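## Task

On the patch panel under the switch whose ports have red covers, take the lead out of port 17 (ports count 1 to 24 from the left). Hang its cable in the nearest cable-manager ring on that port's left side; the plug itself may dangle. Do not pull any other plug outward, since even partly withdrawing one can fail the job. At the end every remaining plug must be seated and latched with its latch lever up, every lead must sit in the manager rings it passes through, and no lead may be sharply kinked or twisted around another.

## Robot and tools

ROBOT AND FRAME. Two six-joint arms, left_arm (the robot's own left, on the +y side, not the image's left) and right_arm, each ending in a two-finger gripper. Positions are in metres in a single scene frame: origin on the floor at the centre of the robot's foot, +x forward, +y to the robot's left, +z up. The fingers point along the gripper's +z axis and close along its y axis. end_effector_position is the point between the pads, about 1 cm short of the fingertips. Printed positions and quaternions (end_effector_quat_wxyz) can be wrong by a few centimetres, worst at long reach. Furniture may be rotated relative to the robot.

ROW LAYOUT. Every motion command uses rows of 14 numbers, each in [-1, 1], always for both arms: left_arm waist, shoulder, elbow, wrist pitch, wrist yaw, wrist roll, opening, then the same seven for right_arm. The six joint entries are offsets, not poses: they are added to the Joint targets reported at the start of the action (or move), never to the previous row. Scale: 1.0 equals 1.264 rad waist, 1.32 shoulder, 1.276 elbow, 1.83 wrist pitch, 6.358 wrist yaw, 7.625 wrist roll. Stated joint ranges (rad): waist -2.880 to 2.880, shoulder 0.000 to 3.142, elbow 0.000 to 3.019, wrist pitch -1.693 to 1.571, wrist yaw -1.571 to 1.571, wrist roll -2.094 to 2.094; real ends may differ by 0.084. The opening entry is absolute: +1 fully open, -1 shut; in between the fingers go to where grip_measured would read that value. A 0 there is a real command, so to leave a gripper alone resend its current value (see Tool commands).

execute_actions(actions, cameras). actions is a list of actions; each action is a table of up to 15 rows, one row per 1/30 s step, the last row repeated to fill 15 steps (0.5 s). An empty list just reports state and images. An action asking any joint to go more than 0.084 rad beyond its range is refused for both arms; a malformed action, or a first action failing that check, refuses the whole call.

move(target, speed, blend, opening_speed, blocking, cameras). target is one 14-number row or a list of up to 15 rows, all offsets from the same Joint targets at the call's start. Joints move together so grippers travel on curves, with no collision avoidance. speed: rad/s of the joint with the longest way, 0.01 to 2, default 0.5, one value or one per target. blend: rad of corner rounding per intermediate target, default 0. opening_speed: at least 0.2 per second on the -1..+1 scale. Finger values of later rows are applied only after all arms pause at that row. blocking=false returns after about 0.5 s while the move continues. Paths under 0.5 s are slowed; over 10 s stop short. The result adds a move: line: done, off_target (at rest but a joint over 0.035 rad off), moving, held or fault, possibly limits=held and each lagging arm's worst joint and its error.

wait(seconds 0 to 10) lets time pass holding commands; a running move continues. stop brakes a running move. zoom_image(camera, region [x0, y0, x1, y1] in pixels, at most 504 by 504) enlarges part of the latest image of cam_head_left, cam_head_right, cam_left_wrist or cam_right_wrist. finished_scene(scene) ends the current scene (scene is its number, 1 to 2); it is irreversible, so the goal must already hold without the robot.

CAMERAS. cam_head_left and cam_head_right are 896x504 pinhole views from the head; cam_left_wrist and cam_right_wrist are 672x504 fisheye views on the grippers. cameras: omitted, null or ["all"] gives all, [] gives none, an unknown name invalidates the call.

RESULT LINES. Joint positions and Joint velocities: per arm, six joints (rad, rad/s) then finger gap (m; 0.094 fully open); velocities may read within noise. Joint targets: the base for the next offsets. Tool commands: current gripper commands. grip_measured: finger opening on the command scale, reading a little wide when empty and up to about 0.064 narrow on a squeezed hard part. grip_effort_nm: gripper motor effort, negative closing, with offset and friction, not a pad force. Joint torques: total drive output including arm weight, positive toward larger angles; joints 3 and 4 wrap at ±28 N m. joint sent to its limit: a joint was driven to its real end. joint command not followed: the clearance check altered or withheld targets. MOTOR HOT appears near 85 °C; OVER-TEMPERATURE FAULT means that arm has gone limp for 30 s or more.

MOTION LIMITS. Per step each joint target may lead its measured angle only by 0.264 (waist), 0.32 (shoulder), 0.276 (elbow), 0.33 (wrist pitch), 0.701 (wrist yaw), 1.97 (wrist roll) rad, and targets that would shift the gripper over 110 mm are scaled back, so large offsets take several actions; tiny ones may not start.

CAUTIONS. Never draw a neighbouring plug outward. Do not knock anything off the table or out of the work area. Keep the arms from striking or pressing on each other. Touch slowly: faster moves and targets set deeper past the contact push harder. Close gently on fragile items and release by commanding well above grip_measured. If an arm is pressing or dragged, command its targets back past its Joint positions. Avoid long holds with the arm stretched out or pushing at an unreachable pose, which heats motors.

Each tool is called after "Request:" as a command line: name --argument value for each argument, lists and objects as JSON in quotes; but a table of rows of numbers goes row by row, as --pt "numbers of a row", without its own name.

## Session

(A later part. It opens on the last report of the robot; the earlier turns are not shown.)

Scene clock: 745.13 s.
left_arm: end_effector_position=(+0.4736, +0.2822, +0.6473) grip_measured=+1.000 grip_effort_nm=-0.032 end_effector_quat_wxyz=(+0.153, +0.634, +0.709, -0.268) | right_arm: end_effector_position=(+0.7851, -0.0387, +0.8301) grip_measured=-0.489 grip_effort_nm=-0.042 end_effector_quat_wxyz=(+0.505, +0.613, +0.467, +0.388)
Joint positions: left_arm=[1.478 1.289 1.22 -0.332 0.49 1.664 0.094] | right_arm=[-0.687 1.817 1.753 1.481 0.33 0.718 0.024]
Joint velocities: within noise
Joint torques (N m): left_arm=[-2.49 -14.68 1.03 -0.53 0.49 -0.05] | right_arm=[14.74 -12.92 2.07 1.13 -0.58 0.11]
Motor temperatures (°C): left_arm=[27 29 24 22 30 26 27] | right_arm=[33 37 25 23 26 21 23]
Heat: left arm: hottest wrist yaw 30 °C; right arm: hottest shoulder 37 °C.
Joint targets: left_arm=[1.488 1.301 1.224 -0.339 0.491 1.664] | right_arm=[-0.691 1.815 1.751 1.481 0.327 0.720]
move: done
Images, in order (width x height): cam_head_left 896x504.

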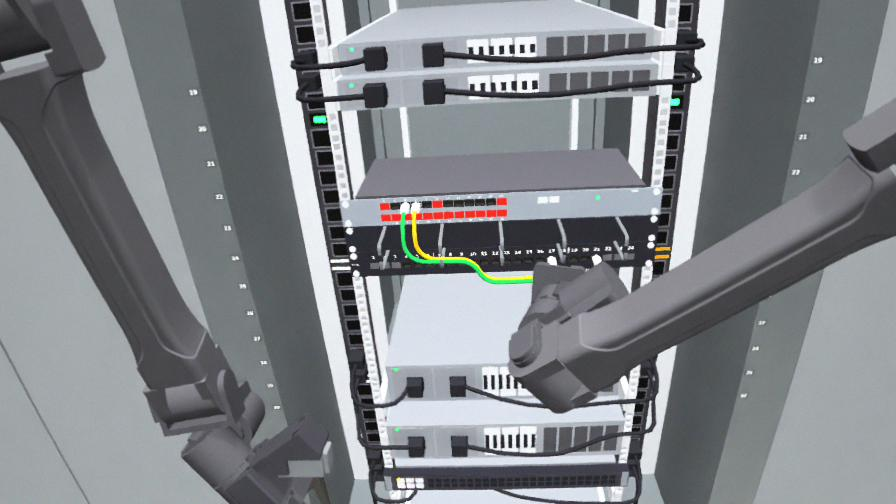

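Request:
move --target '[0,0,0,0,0,0,1,0.0731,0.0386,0.0657,-0.0025,0.026,-0.0099,-0.49]' --speed 0.2 --cameras '["cam_right_wrist","cam_head_right"]'

Request:
zoom_image --camera "cam_right_wrist" --region '[200, 120, 440, 380]'

Scene clock: 771.30 s.
left_arm: end_effector_position=(+0.4736, +0.2822, +0.6473) grip_measured=+1.000 grip_effort_nm=-0.032 end_effector_quat_wxyz=(+0.153, +0.634, +0.709, -0.268) | right_arm: end_effector_position=(+0.7822, -0.0216, +0.8360) grip_measured=-0.489 grip_effort_nm=-0.042 end_effector_quat_wxyz=(+0.487, +0.662, +0.461, +0.334)
Joint positions: left_arm=[1.478 1.289 1.22 -0.332 0.49 1.664 0.094] | right_arm=[-0.62 1.85 1.814 1.481 0.489 0.66 0.024]
Joint velocities: within noise
Joint torques (N m): left_arm=[-2.32 -14.8 0.99 -0.57 0.49 -0.06] | right_arm=[18.08 -10.17 3.97 0.77 -0.35 -0.02]
Motor temperatures (°C): left_arm=[27 30 24 22 30 26 27] | right_arm=[33 36 25 23 26 21 23]
Heat: left arm: hottest shoulder 30 °C; right arm: hottest shoulder 36 °C.
Joint targets: left_arm=[1.488 1.301 1.224 -0.339 0.491 1.664] | right_arm=[-0.598 1.866 1.835 1.476 0.492 0.645]
move: done
Images, in order (width x height): cam_head_right 896x504, cam_right_wrist 672x504.

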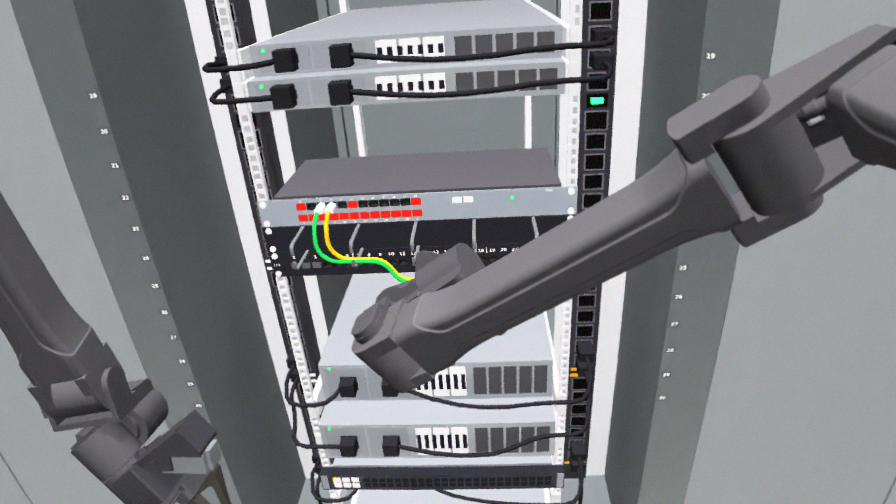

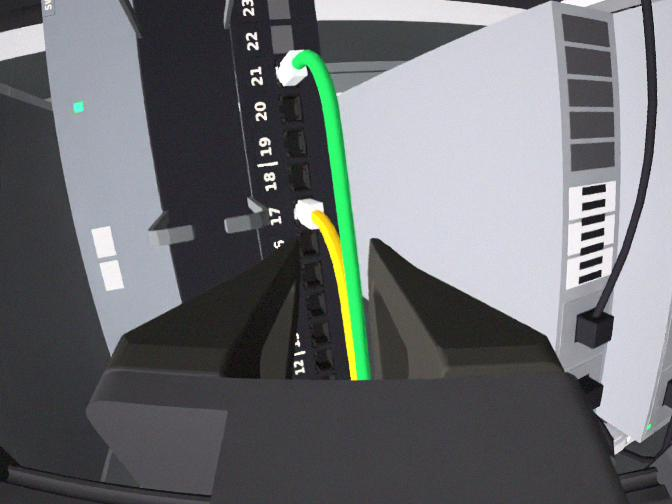

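Scaled by 1.938 from the camera's 672x504 image, which has a finer 960x720 frame.

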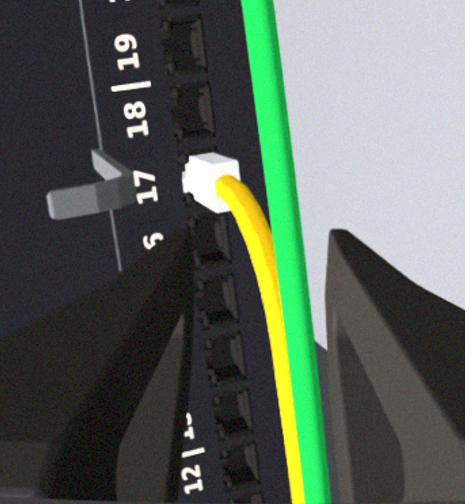

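Request:
move --target '[0,0,0,0,0,0,1,0.0285,0,0,0,0,0,-0.49]' --speed 0.2 --cameras '["cam_right_wrist"]'

Request:
zoom_image --camera "cam_right_wrist" --region '[200, 120, 440, 380]'

Scene clock: 782.17 s.
left_arm: end_effector_position=(+0.4736, +0.2822, +0.6473) grip_measured=+1.000 grip_effort_nm=-0.027 end_effector_quat_wxyz=(+0.153, +0.634, +0.709, -0.268) | right_arm: end_effector_position=(+0.7821, -0.0064, +0.8522) grip_measured=-0.489 grip_effort_nm=-0.037 end_effector_quat_wxyz=(+0.476, +0.668, +0.456, +0.345)
Joint positions: left_arm=[1.478 1.289 1.22 -0.332 0.49 1.664 0.094] | right_arm=[-0.583 1.85 1.814 1.481 0.49 0.658 0.024]
Joint velocities: within noise
Joint torques (N m): left_arm=[-2.49 -14.86 1.01 -0.61 0.49 -0.05] | right_arm=[17.73 -10.05 3.89 0.73 -0.38 -0.05]
Motor temperatures (°C): left_arm=[27 30 24 22 30 26 27] | right_arm=[34 35 25 23 26 21 23]
Heat: left arm: hottest shoulder 30 °C; right arm: hottest shoulder 35 °C.
Joint targets: left_arm=[1.488 1.301 1.224 -0.339 0.491 1.664] | right_arm=[-0.562 1.866 1.835 1.476 0.492 0.645]
move: done
Images, in order (width x height): cam_right_wrist 672x504.

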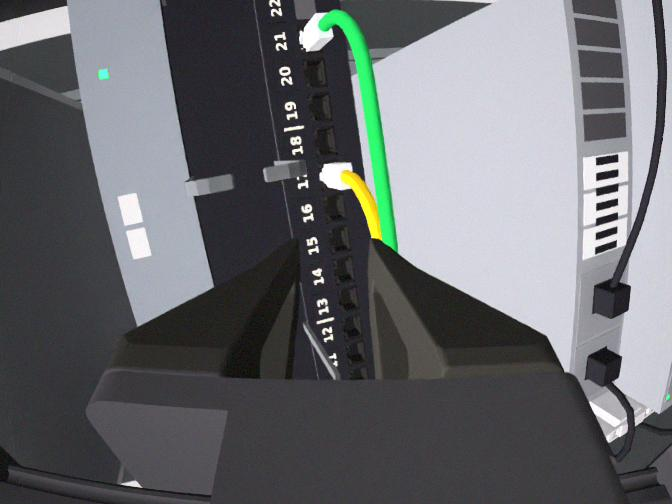

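Scaled by 1.938 from the camera's 672x504 image, which has a finer 960x720 frame.

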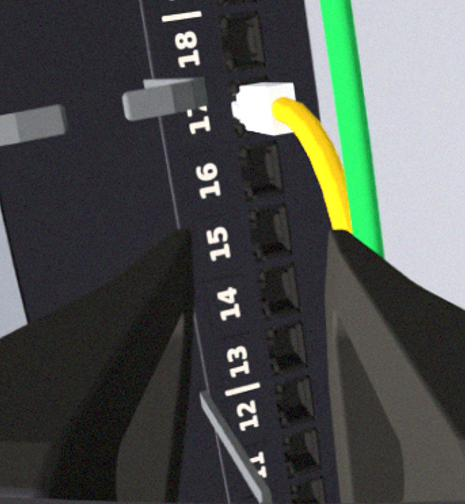

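Request:
move --target '[0,0,0,0,0,0,1,-0.0265,0.0155,0.1011,-0.0689,-0.0007,0.0049,-0.49]' --speed 0.1 --cameras '["cam_right_wrist"]'

Request:
zoom_image --camera "cam_right_wrist" --region '[200, 120, 440, 380]'

Scene clock: 805.47 s.
left_arm: end_effector_position=(+0.4736, +0.2822, +0.6473) grip_measured=+1.000 grip_effort_nm=-0.032 end_effector_quat_wxyz=(+0.153, +0.634, +0.709, -0.268) | right_arm: end_effector_position=(+0.8212, -0.0067, +0.8542) grip_measured=-0.489 grip_effort_nm=-0.032 end_effector_quat_wxyz=(+0.471, +0.669, +0.457, +0.347)
Joint positions: left_arm=[1.478 1.289 1.22 -0.332 0.49 1.664 0.094] | right_arm=[-0.583 1.867 1.94 1.36 0.49 0.667 0.024]
Joint velocities: within noise
Joint torques (N m): left_arm=[-2.43 -14.86 0.99 -0.57 0.49 -0.04] | right_arm=[15.97 -10.52 4.68 0.59 -0.55 0.25]
Motor temperatures (°C): left_arm=[27 30 24 22 29 26 27] | right_arm=[35 35 26 23 26 22 23]
Heat: left arm: hottest shoulder 30 °C; right arm: hottest waist 35 °C.
Joint targets: left_arm=[1.488 1.301 1.224 -0.339 0.491 1.664] | right_arm=[-0.596 1.887 1.963 1.350 0.488 0.682]
move: done
Images, in order (width x height): cam_right_wrist 672x504.

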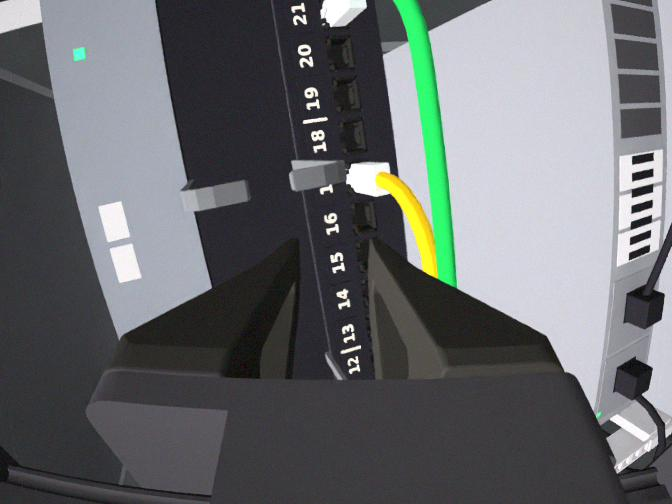

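Scaled by 1.938 from the camera's 672x504 image, which has a finer 960x720 frame.

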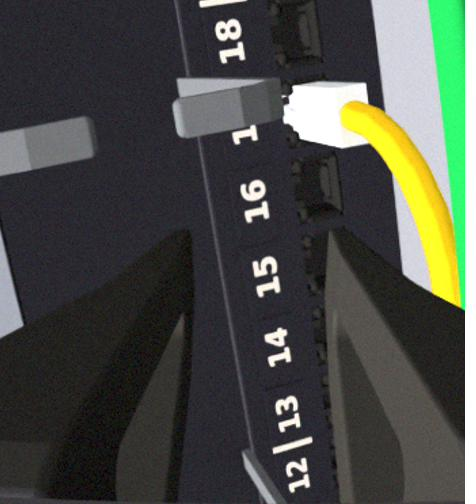

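Request:
move --target '[0,0,0,0,0,0,1,-0.03,0.0187,0.0677,-0.037,0,0.0017,-0.53]' --speed 0.1 --cameras '["cam_right_wrist"]'

Request:
zoom_image --camera "cam_right_wrist" --region '[230, 120, 470, 380]'

Scene clock: 870.73 s.
left_arm: end_effector_position=(+0.4736, +0.2822, +0.6473) grip_measured=+1.000 grip_effort_nm=-0.032 end_effector_quat_wxyz=(+0.153, +0.634, +0.709, -0.268) | right_arm: end_effector_position=(+0.8407, -0.0157, +0.8402) grip_measured=-0.529 grip_effort_nm=-0.037 end_effector_quat_wxyz=(+0.476, +0.667, +0.460, +0.342)
Joint positions: left_arm=[1.478 1.289 1.22 -0.332 0.49 1.664 0.094] | right_arm=[-0.611 1.891 2.024 1.293 0.49 0.68 0.022]
Joint velocities: within noise
Joint torques (N m): left_arm=[-2.55 -14.74 1.02 -0.51 0.49 -0.06] | right_arm=[14.97 -11.05 5.34 0.53 -0.52 0.26]
Motor temperatures (°C): left_arm=[26 31 24 22 29 26 27] | right_arm=[35 35 26 23 26 21 23]
Heat: left arm: hottest shoulder 31 °C; right arm: hottest waist 35 °C.
Joint targets: left_arm=[1.488 1.301 1.224 -0.339 0.491 1.664] | right_arm=[-0.634 1.912 2.050 1.282 0.488 0.695]
move: done
Images, in order (width x height): cam_right_wrist 672x504.

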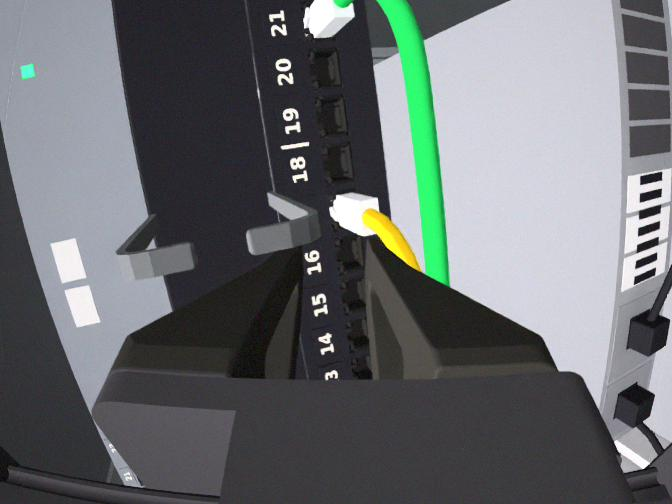

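Scaled by 1.938 from the camera's 672x504 image, which has a finer 960x720 frame.

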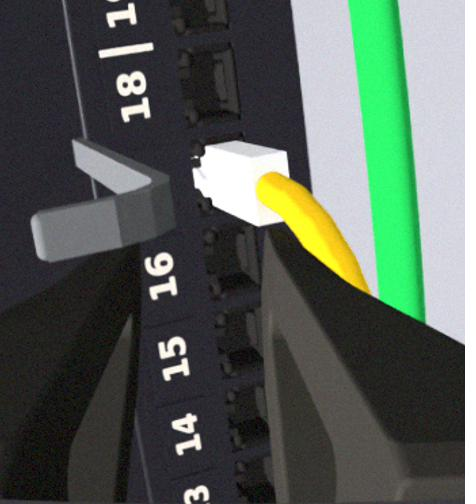

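Request:
move --target '[0,0,0,0,0,0,1,-0.0206,0.0121,0.0478,-0.0251,0,0.001,-0.53]' --speed 0.06 --cameras '["cam_right_wrist","cam_head_right"]'

Request:
zoom_image --camera "cam_right_wrist" --region '[230, 120, 470, 380]'

Scene clock: 891.43 s.
left_arm: end_effector_position=(+0.4736, +0.2822, +0.6473) grip_measured=+1.000 grip_effort_nm=-0.032 end_effector_quat_wxyz=(+0.153, +0.634, +0.709, -0.268) | right_arm: end_effector_position=(+0.8528, -0.0155, +0.8363) grip_measured=-0.529 grip_effort_nm=-0.027 end_effector_quat_wxyz=(+0.476, +0.665, +0.462, +0.343)
Joint positions: left_arm=[1.478 1.289 1.22 -0.332 0.49 1.664 0.094] | right_arm=[-0.618 1.909 2.08 1.248 0.484 0.687 0.022]
Joint velocities: within noise
Joint torques (N m): left_arm=[-2.49 -14.8 0.99 -0.53 0.49 -0.05] | right_arm=[13.51 -11.69 5.85 0.58 -0.32 0.27]
Motor temperatures (°C): left_arm=[26 31 23 22 29 26 27] | right_arm=[35 35 26 23 26 21 23]
Heat: left arm: hottest shoulder 31 °C; right arm: hottest waist 35 °C.
Joint targets: left_arm=[1.488 1.301 1.224 -0.339 0.491 1.664] | right_arm=[-0.659 1.928 2.111 1.236 0.488 0.702]
move: off_target (right_arm); right_arm: the waist is farthest, 0.042 rad from its target
Images, in order (width x height): cam_head_right 896x504, cam_right_wrist 672x504.

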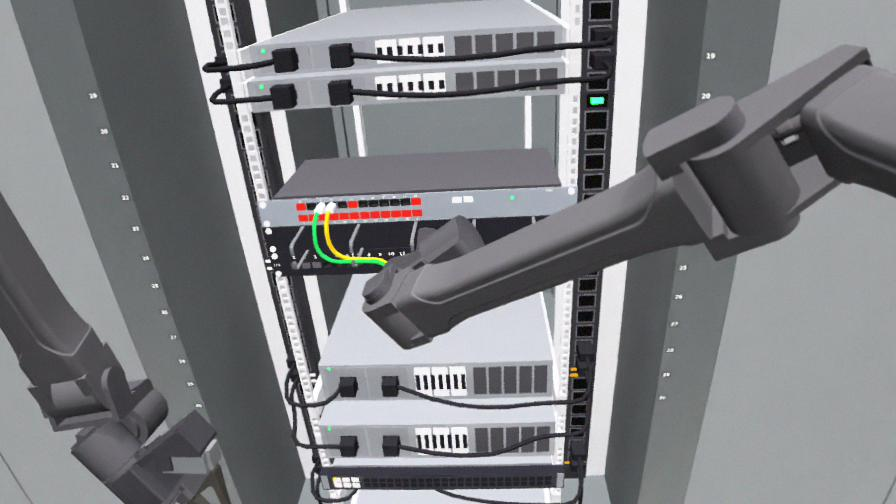

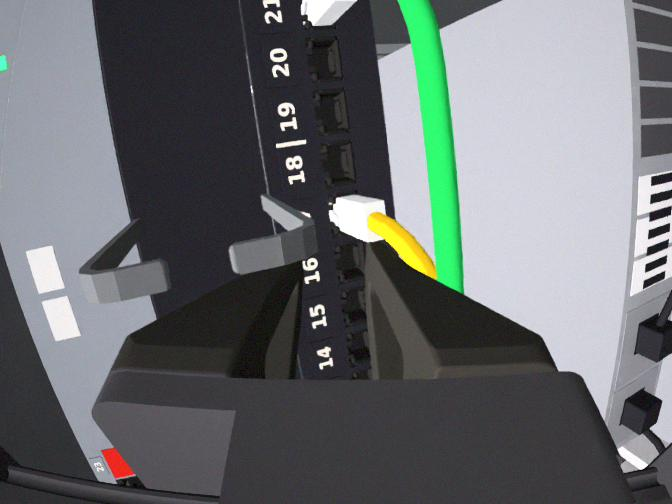

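Scaled by 1.938 from the camera's 672x504 image, which has a finer 960x720 frame.

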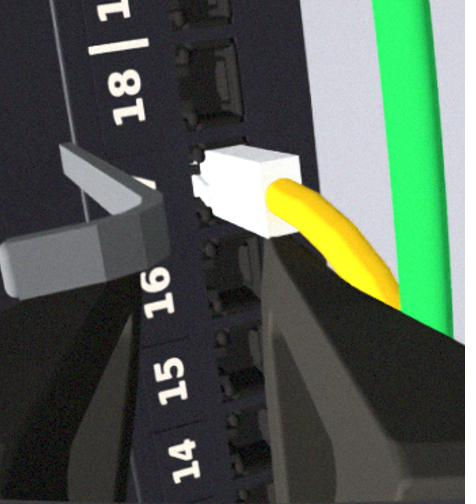

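Request:
move --target '[0,0,0,0,0,0,1,0.026,0.022,0.0102,0.0142,0,-0.0005,-0.53]' --speed 0.06 --cameras '["cam_right_wrist"]'

Request:
zoom_image --camera "cam_right_wrist" --region '[230, 120, 470, 380]'

Scene clock: 922.47 s.
left_arm: end_effector_position=(+0.4736, +0.2822, +0.6473) grip_measured=+1.000 grip_effort_nm=-0.032 end_effector_quat_wxyz=(+0.153, +0.634, +0.709, -0.268) | right_arm: end_effector_position=(+0.8539, -0.0147, +0.8357) grip_measured=-0.529 grip_effort_nm=-0.017 end_effector_quat_wxyz=(+0.479, +0.667, +0.456, +0.343)
Joint positions: left_arm=[1.478 1.289 1.22 -0.332 0.49 1.664 0.094] | right_arm=[-0.618 1.924 2.104 1.254 0.484 0.688 0.022]
Joint velocities: within noise
Joint torques (N m): left_arm=[-2.55 -14.8 0.98 -0.53 0.5 -0.04] | right_arm=[16.15 -10.46 5.01 1.28 -0.34 0.21]
Motor temperatures (°C): left_arm=[26 31 23 22 29 26 27] | right_arm=[34 35 26 23 26 21 23]
Heat: left arm: hottest shoulder 31 °C; right arm: hottest shoulder 35 °C.
Joint targets: left_arm=[1.488 1.301 1.224 -0.339 0.491 1.664] | right_arm=[-0.627 1.957 2.124 1.262 0.488 0.699]
move: done
Images, in order (width x height): cam_right_wrist 672x504.

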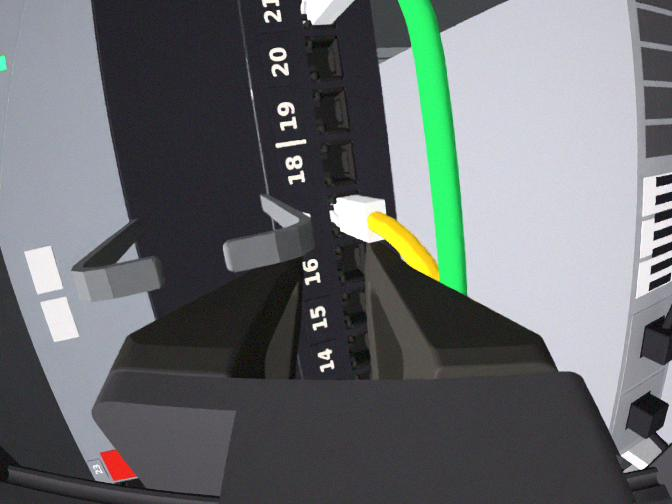

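Scaled by 1.938 from the camera's 672x504 image, which has a finer 960x720 frame.

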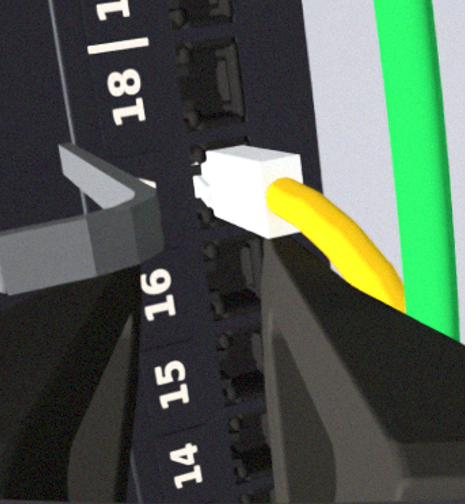

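Request:
move --target '[0,0,0,0,0,0,1,0,0.018,-0.003,0.012,0,0,-0.53]' --speed 0.06 --cameras '["cam_right_wrist"]'

Request:
zoom_image --camera "cam_right_wrist" --region '[230, 120, 470, 380]'

Scene clock: 941.53 s.
left_arm: end_effector_position=(+0.4736, +0.2822, +0.6473) grip_measured=+1.000 grip_effort_nm=-0.032 end_effector_quat_wxyz=(+0.153, +0.634, +0.709, -0.268) | right_arm: end_effector_position=(+0.8433, -0.0048, +0.8286) grip_measured=-0.529 grip_effort_nm=-0.012 end_effector_quat_wxyz=(+0.479, +0.666, +0.456, +0.345)
Joint positions: left_arm=[1.478 1.289 1.22 -0.332 0.49 1.664 0.094] | right_arm=[-0.618 1.947 2.104 1.275 0.481 0.688 0.022]
Joint velocities: within noise
Joint torques (N m): left_arm=[-2.26 -14.62 0.98 -0.57 0.5 -0.05] | right_arm=[16.56 -10.34 4.59 1.33 -0.22 0.22]
Motor temperatures (°C): left_arm=[26 31 23 22 29 26 27] | right_arm=[34 35 27 23 26 21 23]
Heat: left arm: hottest shoulder 31 °C; right arm: hottest shoulder 35 °C.
Joint targets: left_arm=[1.488 1.301 1.224 -0.339 0.491 1.664] | right_arm=[-0.627 1.980 2.120 1.284 0.488 0.699]
move: done
Images, in order (width x height): cam_right_wrist 672x504.

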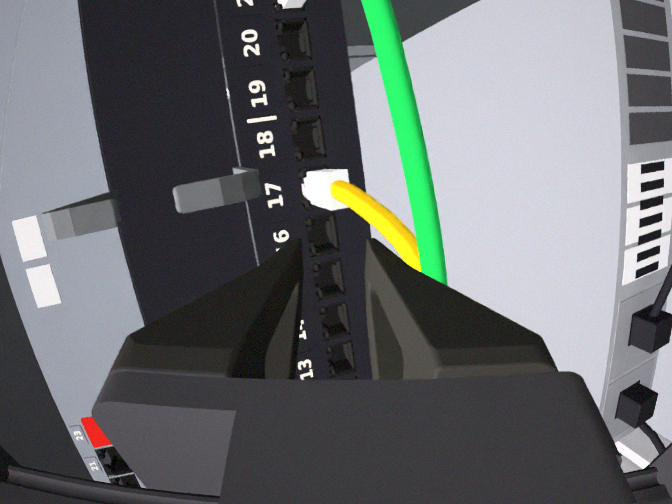

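Scaled by 1.938 from the camera's 672x504 image, which has a finer 960x720 frame.

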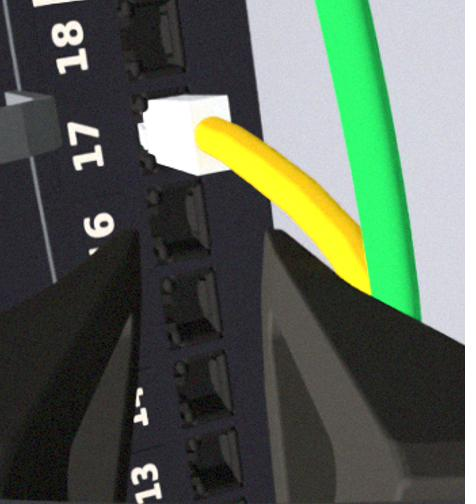

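Request:
move --target '[0,0,0,0,0,0,1,-0.0253,-0.0364,0,-0.0251,0,0,-0.53]' --speed 0.06 --cameras '["cam_right_wrist"]'

Request:
zoom_image --camera "cam_right_wrist" --region '[230, 120, 470, 380]'

Scene clock: 971.67 s.
left_arm: end_effector_position=(+0.4736, +0.2822, +0.6473) grip_measured=+1.000 grip_effort_nm=-0.032 end_effector_quat_wxyz=(+0.153, +0.634, +0.709, -0.268) | right_arm: end_effector_position=(+0.8448, -0.0039, +0.8271) grip_measured=-0.529 grip_effort_nm=-0.017 end_effector_quat_wxyz=(+0.476, +0.664, +0.462, +0.344)
Joint positions: left_arm=[1.478 1.289 1.22 -0.332 0.49 1.664 0.094] | right_arm=[-0.619 1.945 2.104 1.259 0.481 0.688 0.022]
Joint velocities: within noise
Joint torques (N m): left_arm=[-2.32 -14.86 1.01 -0.54 0.48 -0.05] | right_arm=[14.21 -14.04 4.63 0.2 -0.19 0.18]
Motor temperatures (°C): left_arm=[26 31 23 22 28 26 27] | right_arm=[35 34 26 23 26 21 23]
Heat: left arm: hottest shoulder 31 °C; right arm: hottest waist 35 °C.
Joint targets: left_arm=[1.488 1.301 1.224 -0.339 0.491 1.664] | right_arm=[-0.659 1.932 2.120 1.238 0.488 0.699]
move: off_target (right_arm); right_arm: the waist is farthest, 0.040 rad from its target
Images, in order (width x height): cam_right_wrist 672x504.

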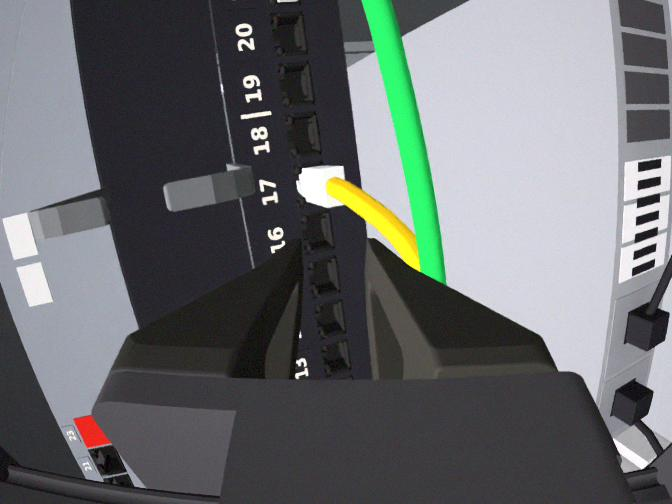

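Scaled by 1.938 from the camera's 672x504 image, which has a finer 960x720 frame.

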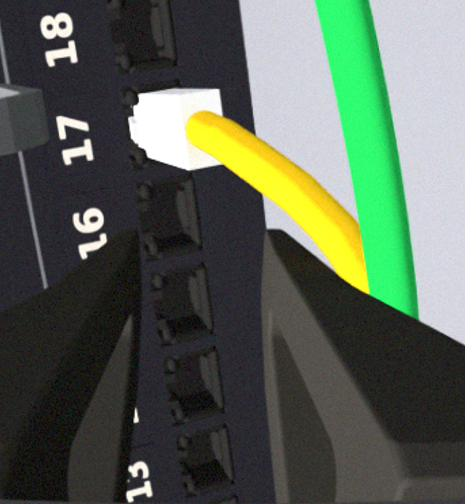

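Request:
move --pt "0 0 0 0 0 0 1 0.0767 -0.05 -0.2234 0.1301 0.0006 -0.0071 -0.404" --pt "0 0 0 0 0 0 1 0.0119 -0.0015 -0.076 0.0525 0 -0.0005 -0.404" --speed 0.12 --blend 0.02 --cameras '["cam_right_wrist"]'

Request:
zoom_image --camera "cam_right_wrist" --region '[230, 120, 470, 380]'

Scene clock: 1022.53 s.
left_arm: end_effector_position=(+0.4736, +0.2822, +0.6473) grip_measured=+1.000 grip_effort_nm=-0.032 end_effector_quat_wxyz=(+0.153, +0.634, +0.709, -0.268) | right_arm: end_effector_position=(+0.8225, -0.0081, +0.8348) grip_measured=-0.405 grip_effort_nm=0.100 end_effector_quat_wxyz=(+0.480, +0.668, +0.455, +0.342)
Joint positions: left_arm=[1.478 1.289 1.22 -0.332 0.49 1.664 0.094] | right_arm=[-0.61 1.908 1.996 1.351 0.488 0.679 0.028]
Joint velocities: within noise
Joint torques (N m): left_arm=[-2.43 -14.68 0.99 -0.54 0.5 -0.05] | right_arm=[13.98 -10.46 5.23 0.24 -0.48 0.26]
Motor temperatures (°C): left_arm=[26 32 23 22 28 26 27] | right_arm=[34 36 26 23 25 21 23]
Heat: left arm: hottest shoulder 32 °C; right arm: hottest shoulder 36 °C.
Joint targets: left_arm=[1.488 1.301 1.224 -0.339 0.491 1.664] | right_arm=[-0.644 1.930 2.023 1.334 0.488 0.695]
move: done
Images, in order (width x height): cam_right_wrist 672x504.

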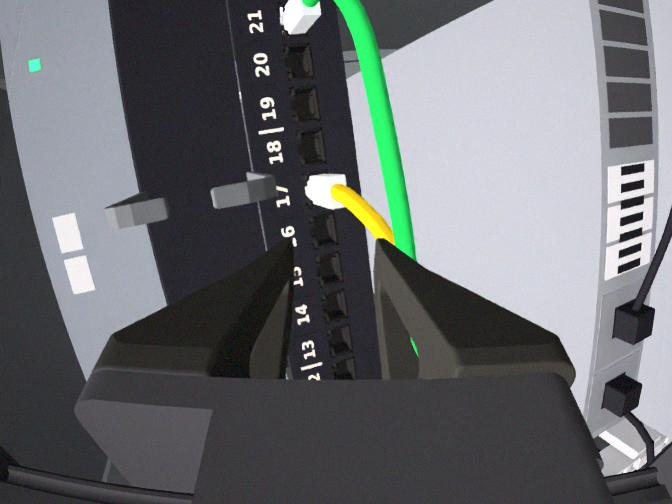

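Scaled by 1.938 from the camera's 672x504 image, which has a finer 960x720 frame.

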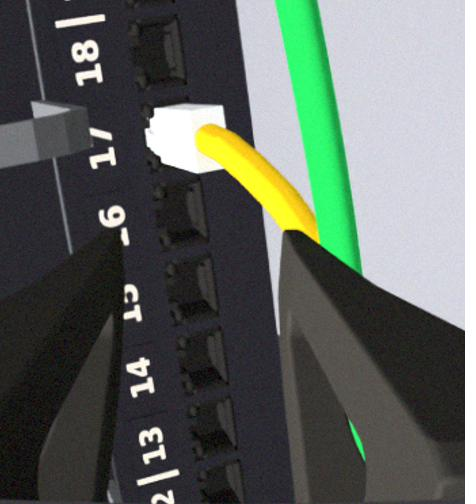

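Request:
move --target '[0,0,0,0,0,0,1,-0.0158,0.0174,0.1011,-0.0568,0,0.001,-0.404]' --speed 0.1 --cameras '["cam_right_wrist"]'

Request:
zoom_image --camera "cam_right_wrist" --region '[230, 120, 470, 380]'

Scene clock: 1036.20 s.
left_arm: end_effector_position=(+0.4736, +0.2822, +0.6473) grip_measured=+1.000 grip_effort_nm=-0.027 end_effector_quat_wxyz=(+0.153, +0.634, +0.709, -0.268) | right_arm: end_effector_position=(+0.8559, -0.0127, +0.8348) grip_measured=-0.405 grip_effort_nm=0.100 end_effector_quat_wxyz=(+0.479, +0.666, +0.456, +0.344)
Joint positions: left_arm=[1.478 1.289 1.22 -0.332 0.49 1.664 0.094] | right_arm=[-0.618 1.933 2.121 1.244 0.483 0.687 0.028]
Joint velocities: within noise
Joint torques (N m): left_arm=[-2.55 -14.92 1.01 -0.55 0.49 -0.06] | right_arm=[13.57 -11.28 6.01 0.38 -0.28 0.26]
Motor temperatures (°C): left_arm=[26 32 23 22 28 26 27] | right_arm=[34 36 26 23 26 21 23]
Heat: left arm: hottest shoulder 32 °C; right arm: hottest shoulder 36 °C.
Joint targets: left_arm=[1.488 1.301 1.224 -0.339 0.491 1.664] | right_arm=[-0.664 1.953 2.152 1.230 0.488 0.703]
move: off_target (right_arm); right_arm: the waist is farthest, 0.046 rad from its target
Images, in order (width x height): cam_right_wrist 672x504.

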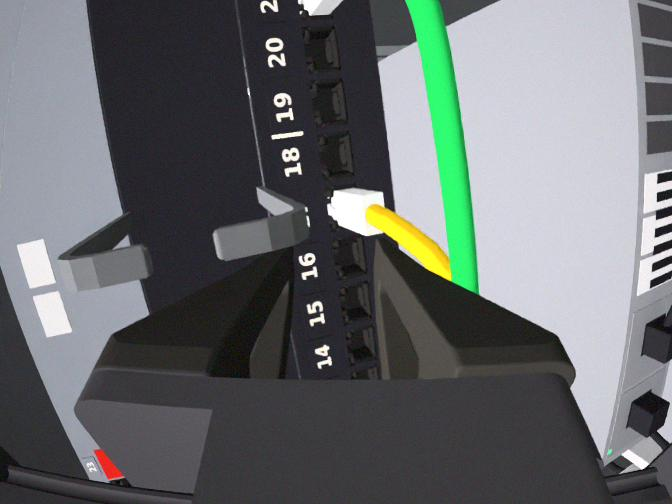

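Scaled by 1.938 from the camera's 672x504 image, which has a finer 960x720 frame.

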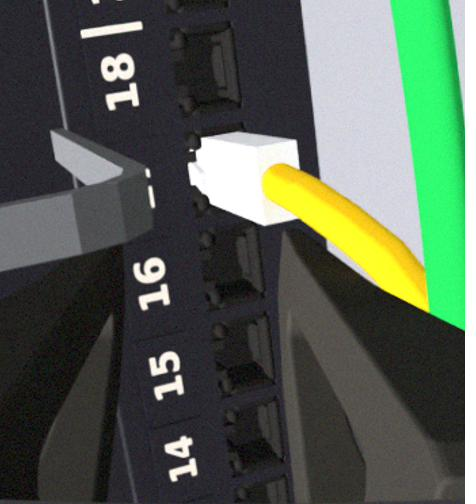

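Request:
zoom_image --camera "cam_right_wrist" --region '[270, 200, 430, 390]'

Scaled by 2.653 from the camera's 672x504 image, which has a finer 960x720 frame.

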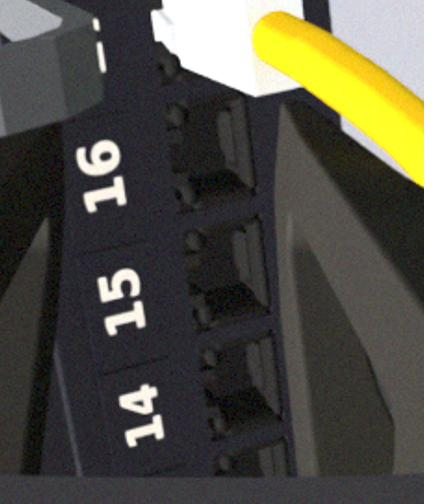

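Request:
move --pt "0 0 0 0 0 0 1 0.0807 -0.0659 -0.2484 0.1344 0.0006 -0.0076 -0.404" --pt "0 0 0 0 0 0 1 -0.0285 -0.2205 -0.4569 0.0279 -0.0425 0.0038 -0.404" --speed 0.2 --blend 0.02 --cameras '["cam_right_wrist"]'

Request:
zoom_image --camera "cam_right_wrist" --region '[230, 100, 470, 360]'

Scene clock: 1136.23 s.
left_arm: end_effector_position=(+0.4736, +0.2822, +0.6473) grip_measured=+1.000 grip_effort_nm=-0.032 end_effector_quat_wxyz=(+0.153, +0.634, +0.709, -0.268) | right_arm: end_effector_position=(+0.7794, -0.0209, +0.8429) grip_measured=-0.405 grip_effort_nm=0.105 end_effector_quat_wxyz=(+0.437, +0.564, +0.554, +0.429)
Joint positions: left_arm=[1.478 1.289 1.22 -0.332 0.49 1.664 0.094] | right_arm=[-0.681 1.681 1.577 1.292 0.221 0.717 0.028]
Joint velocities: within noise
Joint torques (N m): left_arm=[-2.49 -14.8 1.03 -0.59 0.49 -0.06] | right_arm=[12.69 -14.27 1.4 0.76 -0.58 0.27]
Motor temperatures (°C): left_arm=[26 32 23 22 28 26 27] | right_arm=[34 35 27 23 25 21 23]
Heat: left arm: hottest shoulder 32 °C; right arm: hottest shoulder 35 °C.
Joint targets: left_arm=[1.488 1.301 1.224 -0.339 0.491 1.664] | right_arm=[-0.700 1.662 1.569 1.282 0.217 0.732]
move: done
Images, in order (width x height): cam_right_wrist 672x504.

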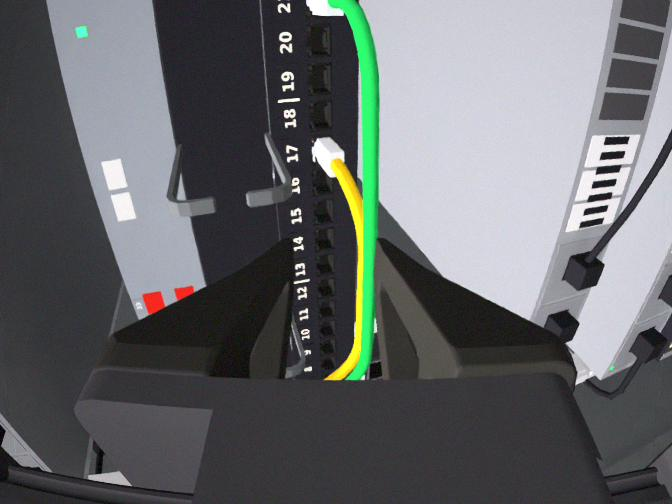

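Scaled by 1.938 from the camera's 672x504 image, which has a finer 960x720 frame.

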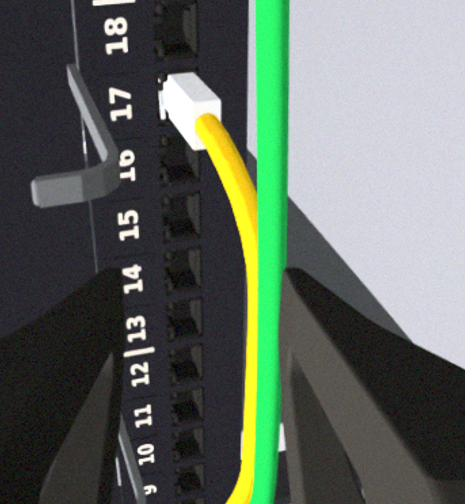

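Request:
move --target '[0,0,0,0,0,0,1,0.038,-0.0295,-0.0259,-0.0126,0,0,-0.404]' --speed 0.1 --cameras '["cam_right_wrist"]'

Scene clock: 1165.30 s.
left_arm: end_effector_position=(+0.4736, +0.2822, +0.6473) grip_measured=+1.000 grip_effort_nm=-0.032 end_effector_quat_wxyz=(+0.153, +0.634, +0.709, -0.268) | right_arm: end_effector_position=(+0.7814, -0.0265, +0.8532) grip_measured=-0.405 grip_effort_nm=0.105 end_effector_quat_wxyz=(+0.429, +0.564, +0.558, +0.431)
Joint positions: left_arm=[1.478 1.289 1.22 -0.332 0.49 1.664 0.094] | right_arm=[-0.674 1.642 1.544 1.269 0.221 0.718 0.028]
Joint velocities: within noise
Joint torques (N m): left_arm=[-2.49 -14.86 0.98 -0.57 0.49 -0.05] | right_arm=[15.38 -14.15 1.36 0.79 -0.58 0.25]
Motor temperatures (°C): left_arm=[26 32 23 22 28 26 27] | right_arm=[33 35 26 23 26 21 23]
Heat: left arm: hottest shoulder 32 °C; right arm: hottest shoulder 35 °C.
Joint targets: left_arm=[1.488 1.301 1.224 -0.339 0.491 1.664] | right_arm=[-0.651 1.623 1.536 1.259 0.218 0.732]
move: done
Images, in order (width x height): cam_right_wrist 672x504.

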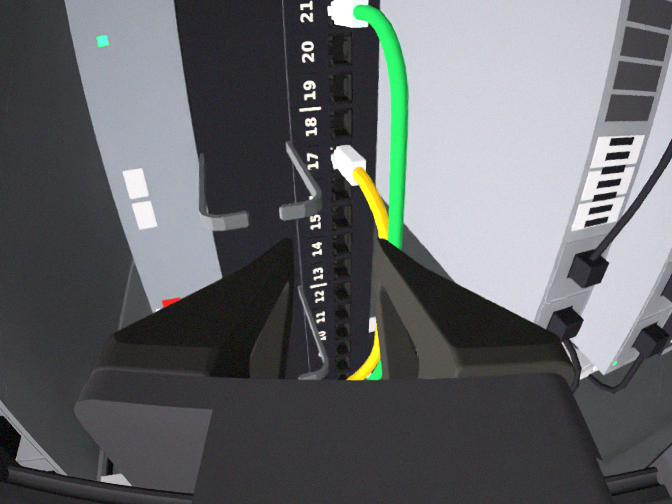

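Request:
move --target '[0,0,0,0,0,0,1,-0.0593,0.0758,0.1607,-0.0628,-0.0017,0.0028,-0.404]' --speed 0.1 --cameras '["cam_right_wrist"]'

Request:
zoom_image --camera "cam_right_wrist" --region '[230, 120, 470, 380]'

Scene clock: 1182.03 s.
left_arm: end_effector_position=(+0.4736, +0.2822, +0.6473) grip_measured=+1.000 grip_effort_nm=-0.032 end_effector_quat_wxyz=(+0.153, +0.634, +0.709, -0.268) | right_arm: end_effector_position=(+0.8235, -0.0170, +0.8448) grip_measured=-0.405 grip_effort_nm=0.081 end_effector_quat_wxyz=(+0.430, +0.561, +0.554, +0.440)
Joint positions: left_arm=[1.478 1.289 1.22 -0.332 0.49 1.664 0.094] | right_arm=[-0.682 1.699 1.714 1.161 0.199 0.732 0.028]
Joint velocities: within noise
Joint torques (N m): left_arm=[-2.43 -14.68 1.01 -0.55 0.49 -0.04] | right_arm=[10.64 -11.63 5.03 0.4 -0.15 0.32]
Motor temperatures (°C): left_arm=[26 32 23 22 28 26 27] | right_arm=[34 36 26 23 26 21 23]
Heat: left arm: hottest shoulder 32 °C; right arm: hottest shoulder 36 °C.
Joint targets: left_arm=[1.488 1.301 1.224 -0.339 0.491 1.664] | right_arm=[-0.726 1.724 1.741 1.144 0.207 0.753]
move: off_target (right_arm); right_arm: the waist is farthest, 0.044 rad from its target
Images, in order (width x height): cam_right_wrist 672x504.

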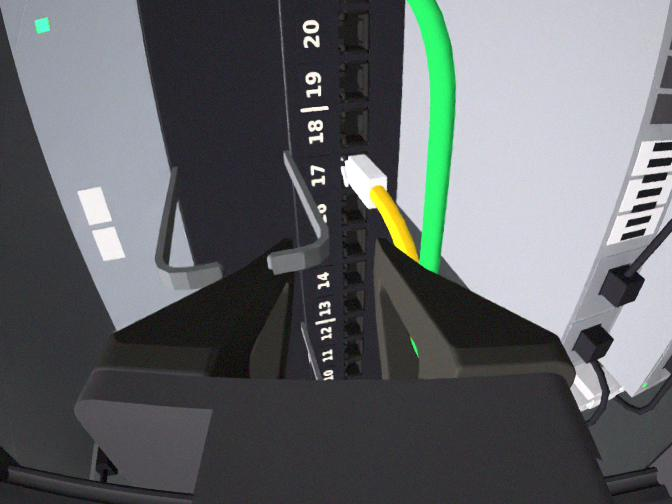

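Scaled by 1.938 from the camera's 672x504 image, which has a finer 960x720 frame.

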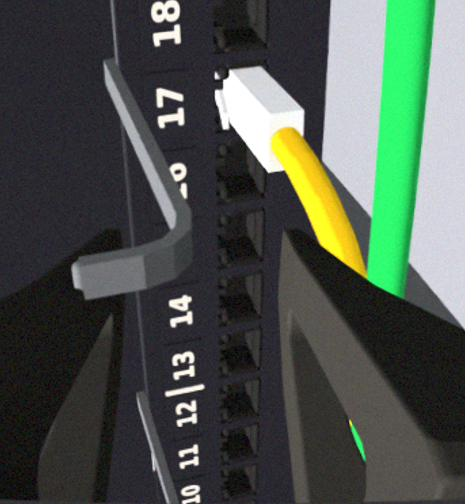

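Request:
move --target '[0,0,0,0,0,0,1,-0.0316,0.0129,0.0274,-0.0093,0,0.0003,-0.404]' --speed 0.08 --cameras '["cam_right_wrist"]'

Request:
zoom_image --camera "cam_right_wrist" --region '[230, 120, 470, 380]'

Scene clock: 1231.00 s.
left_arm: end_effector_position=(+0.4736, +0.2822, +0.6473) grip_measured=+1.000 grip_effort_nm=-0.032 end_effector_quat_wxyz=(+0.153, +0.634, +0.709, -0.268) | right_arm: end_effector_position=(+0.8267, -0.0163, +0.8425) grip_measured=-0.404 grip_effort_nm=0.037 end_effector_quat_wxyz=(+0.433, +0.556, +0.553, +0.444)
Joint positions: left_arm=[1.478 1.289 1.22 -0.332 0.49 1.664 0.094] | right_arm=[-0.688 1.709 1.732 1.157 0.185 0.733 0.028]
Joint velocities: within noise
Joint torques (N m): left_arm=[-2.49 -14.86 0.98 -0.54 0.48 -0.04] | right_arm=[8.35 -11.05 6.38 -0.12 0.41 0.31]
Motor temperatures (°C): left_arm=[26 33 23 22 28 26 27] | right_arm=[33 36 27 23 25 21 23]
Heat: left arm: hottest shoulder 33 °C; right arm: hottest shoulder 36 °C.
Joint targets: left_arm=[1.488 1.301 1.224 -0.339 0.491 1.664] | right_arm=[-0.766 1.741 1.776 1.127 0.207 0.755]
move: off_target (right_arm); right_arm: the waist is farthest, 0.078 rad from its target
Images, in order (width x height): cam_right_wrist 672x504.

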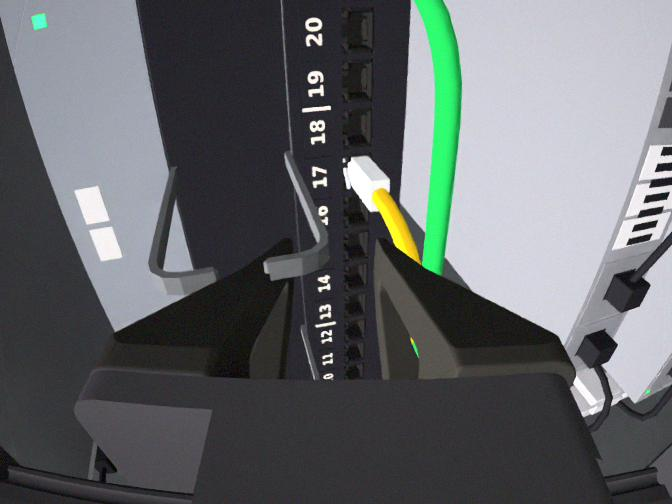

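Scaled by 1.938 from the camera's 672x504 image, which has a finer 960x720 frame.

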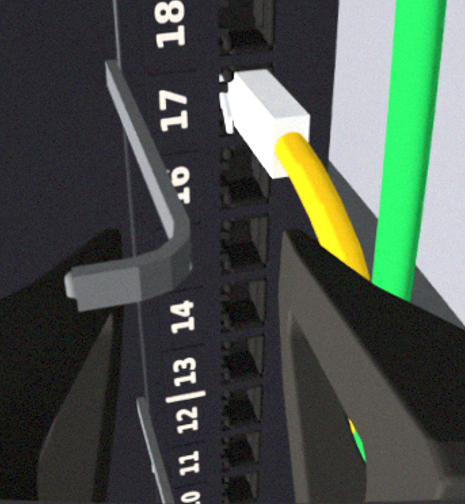

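Request:
move --target '[-0.2998,-0.053,-0.1466,0.7995,0.0387,-0.1343,0,0,0,0,0,0,0,-0.404]' --speed 0.6 --cameras '["cam_left_wrist","cam_right_wrist","cam_head_left"]'

Scene clock: 1286.43 s.
left_arm: end_effector_position=(+0.6606, +0.1405, +0.8671) grip_measured=+0.002 grip_effort_nm=-0.120 end_effector_quat_wxyz=(+0.648, +0.270, +0.665, -0.257) | right_arm: end_effector_position=(+0.8268, -0.0164, +0.8424) grip_measured=-0.404 grip_effort_nm=0.027 end_effector_quat_wxyz=(+0.434, +0.556, +0.553, +0.444)
Joint positions: left_arm=[1.124 1.248 1.044 1.11 0.734 0.653 0.047] | right_arm=[-0.689 1.709 1.732 1.157 0.184 0.733 0.028]
Joint velocities: within noise
Joint torques (N m): left_arm=[-8 -15.74 0.79 2.06 0.53 -0.18] | right_arm=[8 -11.11 6.35 -0.14 0.41 0.33]
Motor temperatures (°C): left_arm=[26 33 23 22 28 26 27] | right_arm=[32 34 27 23 25 21 23]
Heat: left arm: hottest shoulder 33 °C; right arm: hottest shoulder 34 °C.
Joint targets: left_arm=[1.108 1.231 1.037 1.124 0.737 0.640] | right_arm=[-0.767 1.741 1.776 1.127 0.207 0.755]
move: off_target (right_arm); right_arm: the waist is farthest, 0.077 rad from its target
Images, in order (width x height): cam_head_left 896x504, cam_left_wrist 672x504, cam_right_wrist 672x504.

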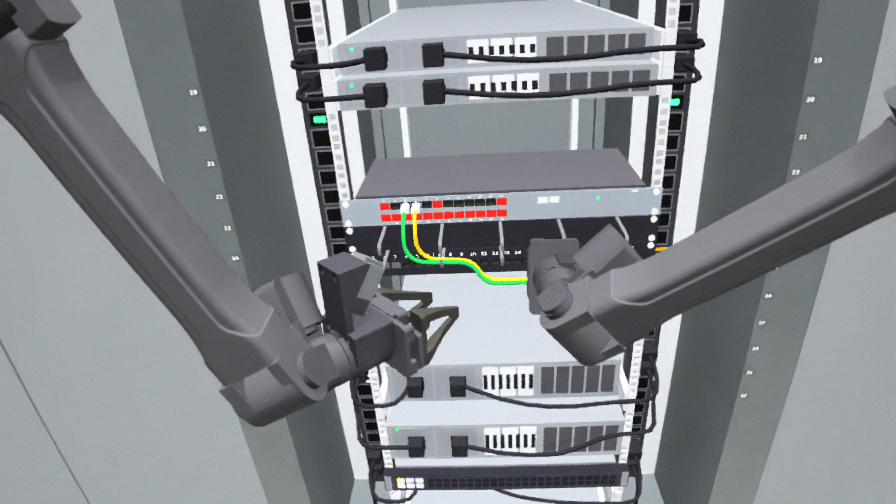

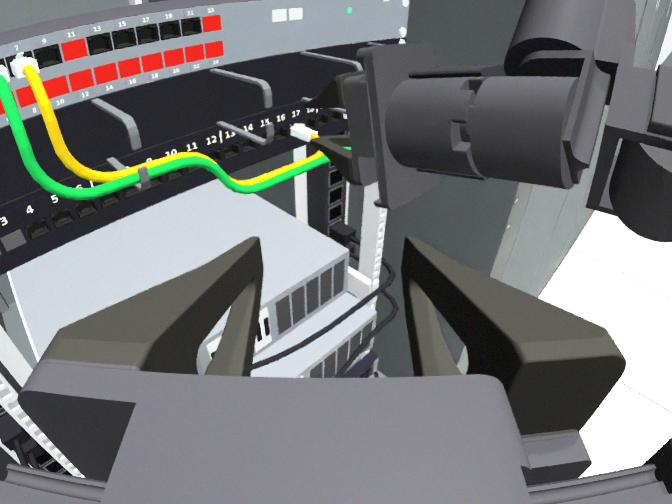

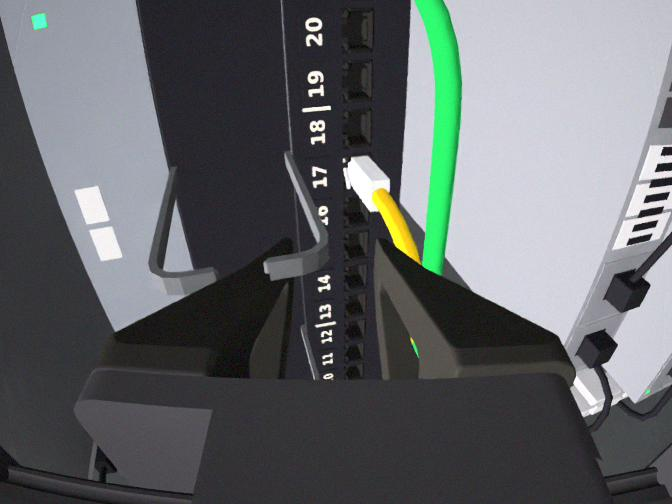

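Request:
zoom_image --camera "cam_left_wrist" --region '[180, 40, 420, 220]'

Request:
zoom_image --camera "cam_left_wrist" --region '[260, 70, 400, 190]'

Request:
zoom_image --camera "cam_left_wrist" --region '[0, 40, 260, 230]'

Scaled by 2.100 from the camera's 672x504 image, which has a finer 960x720 frame.

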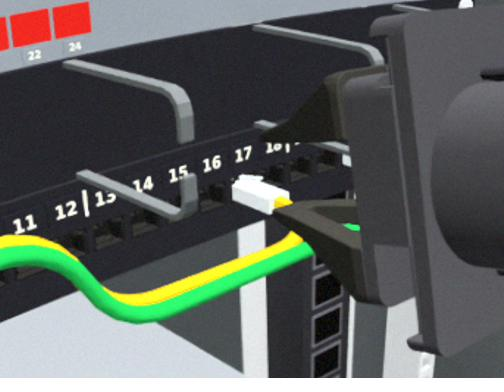

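Scaled by 3.600 from the camera's 672x504 image, which has a finer 960x720 frame.

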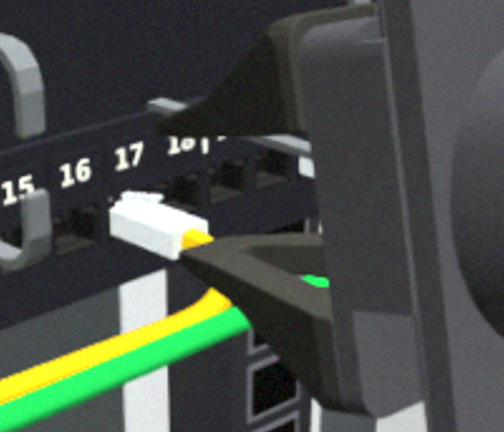

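Scaled by 1.938 from the camera's 672x504 image, which has a finer 960x720 frame.

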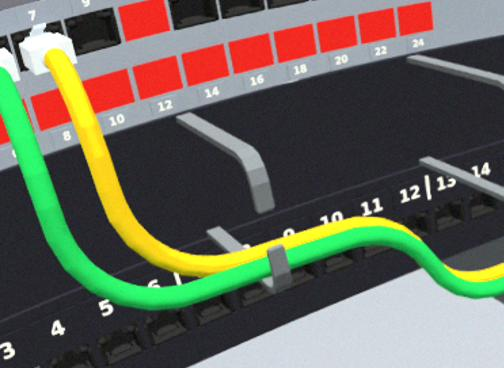

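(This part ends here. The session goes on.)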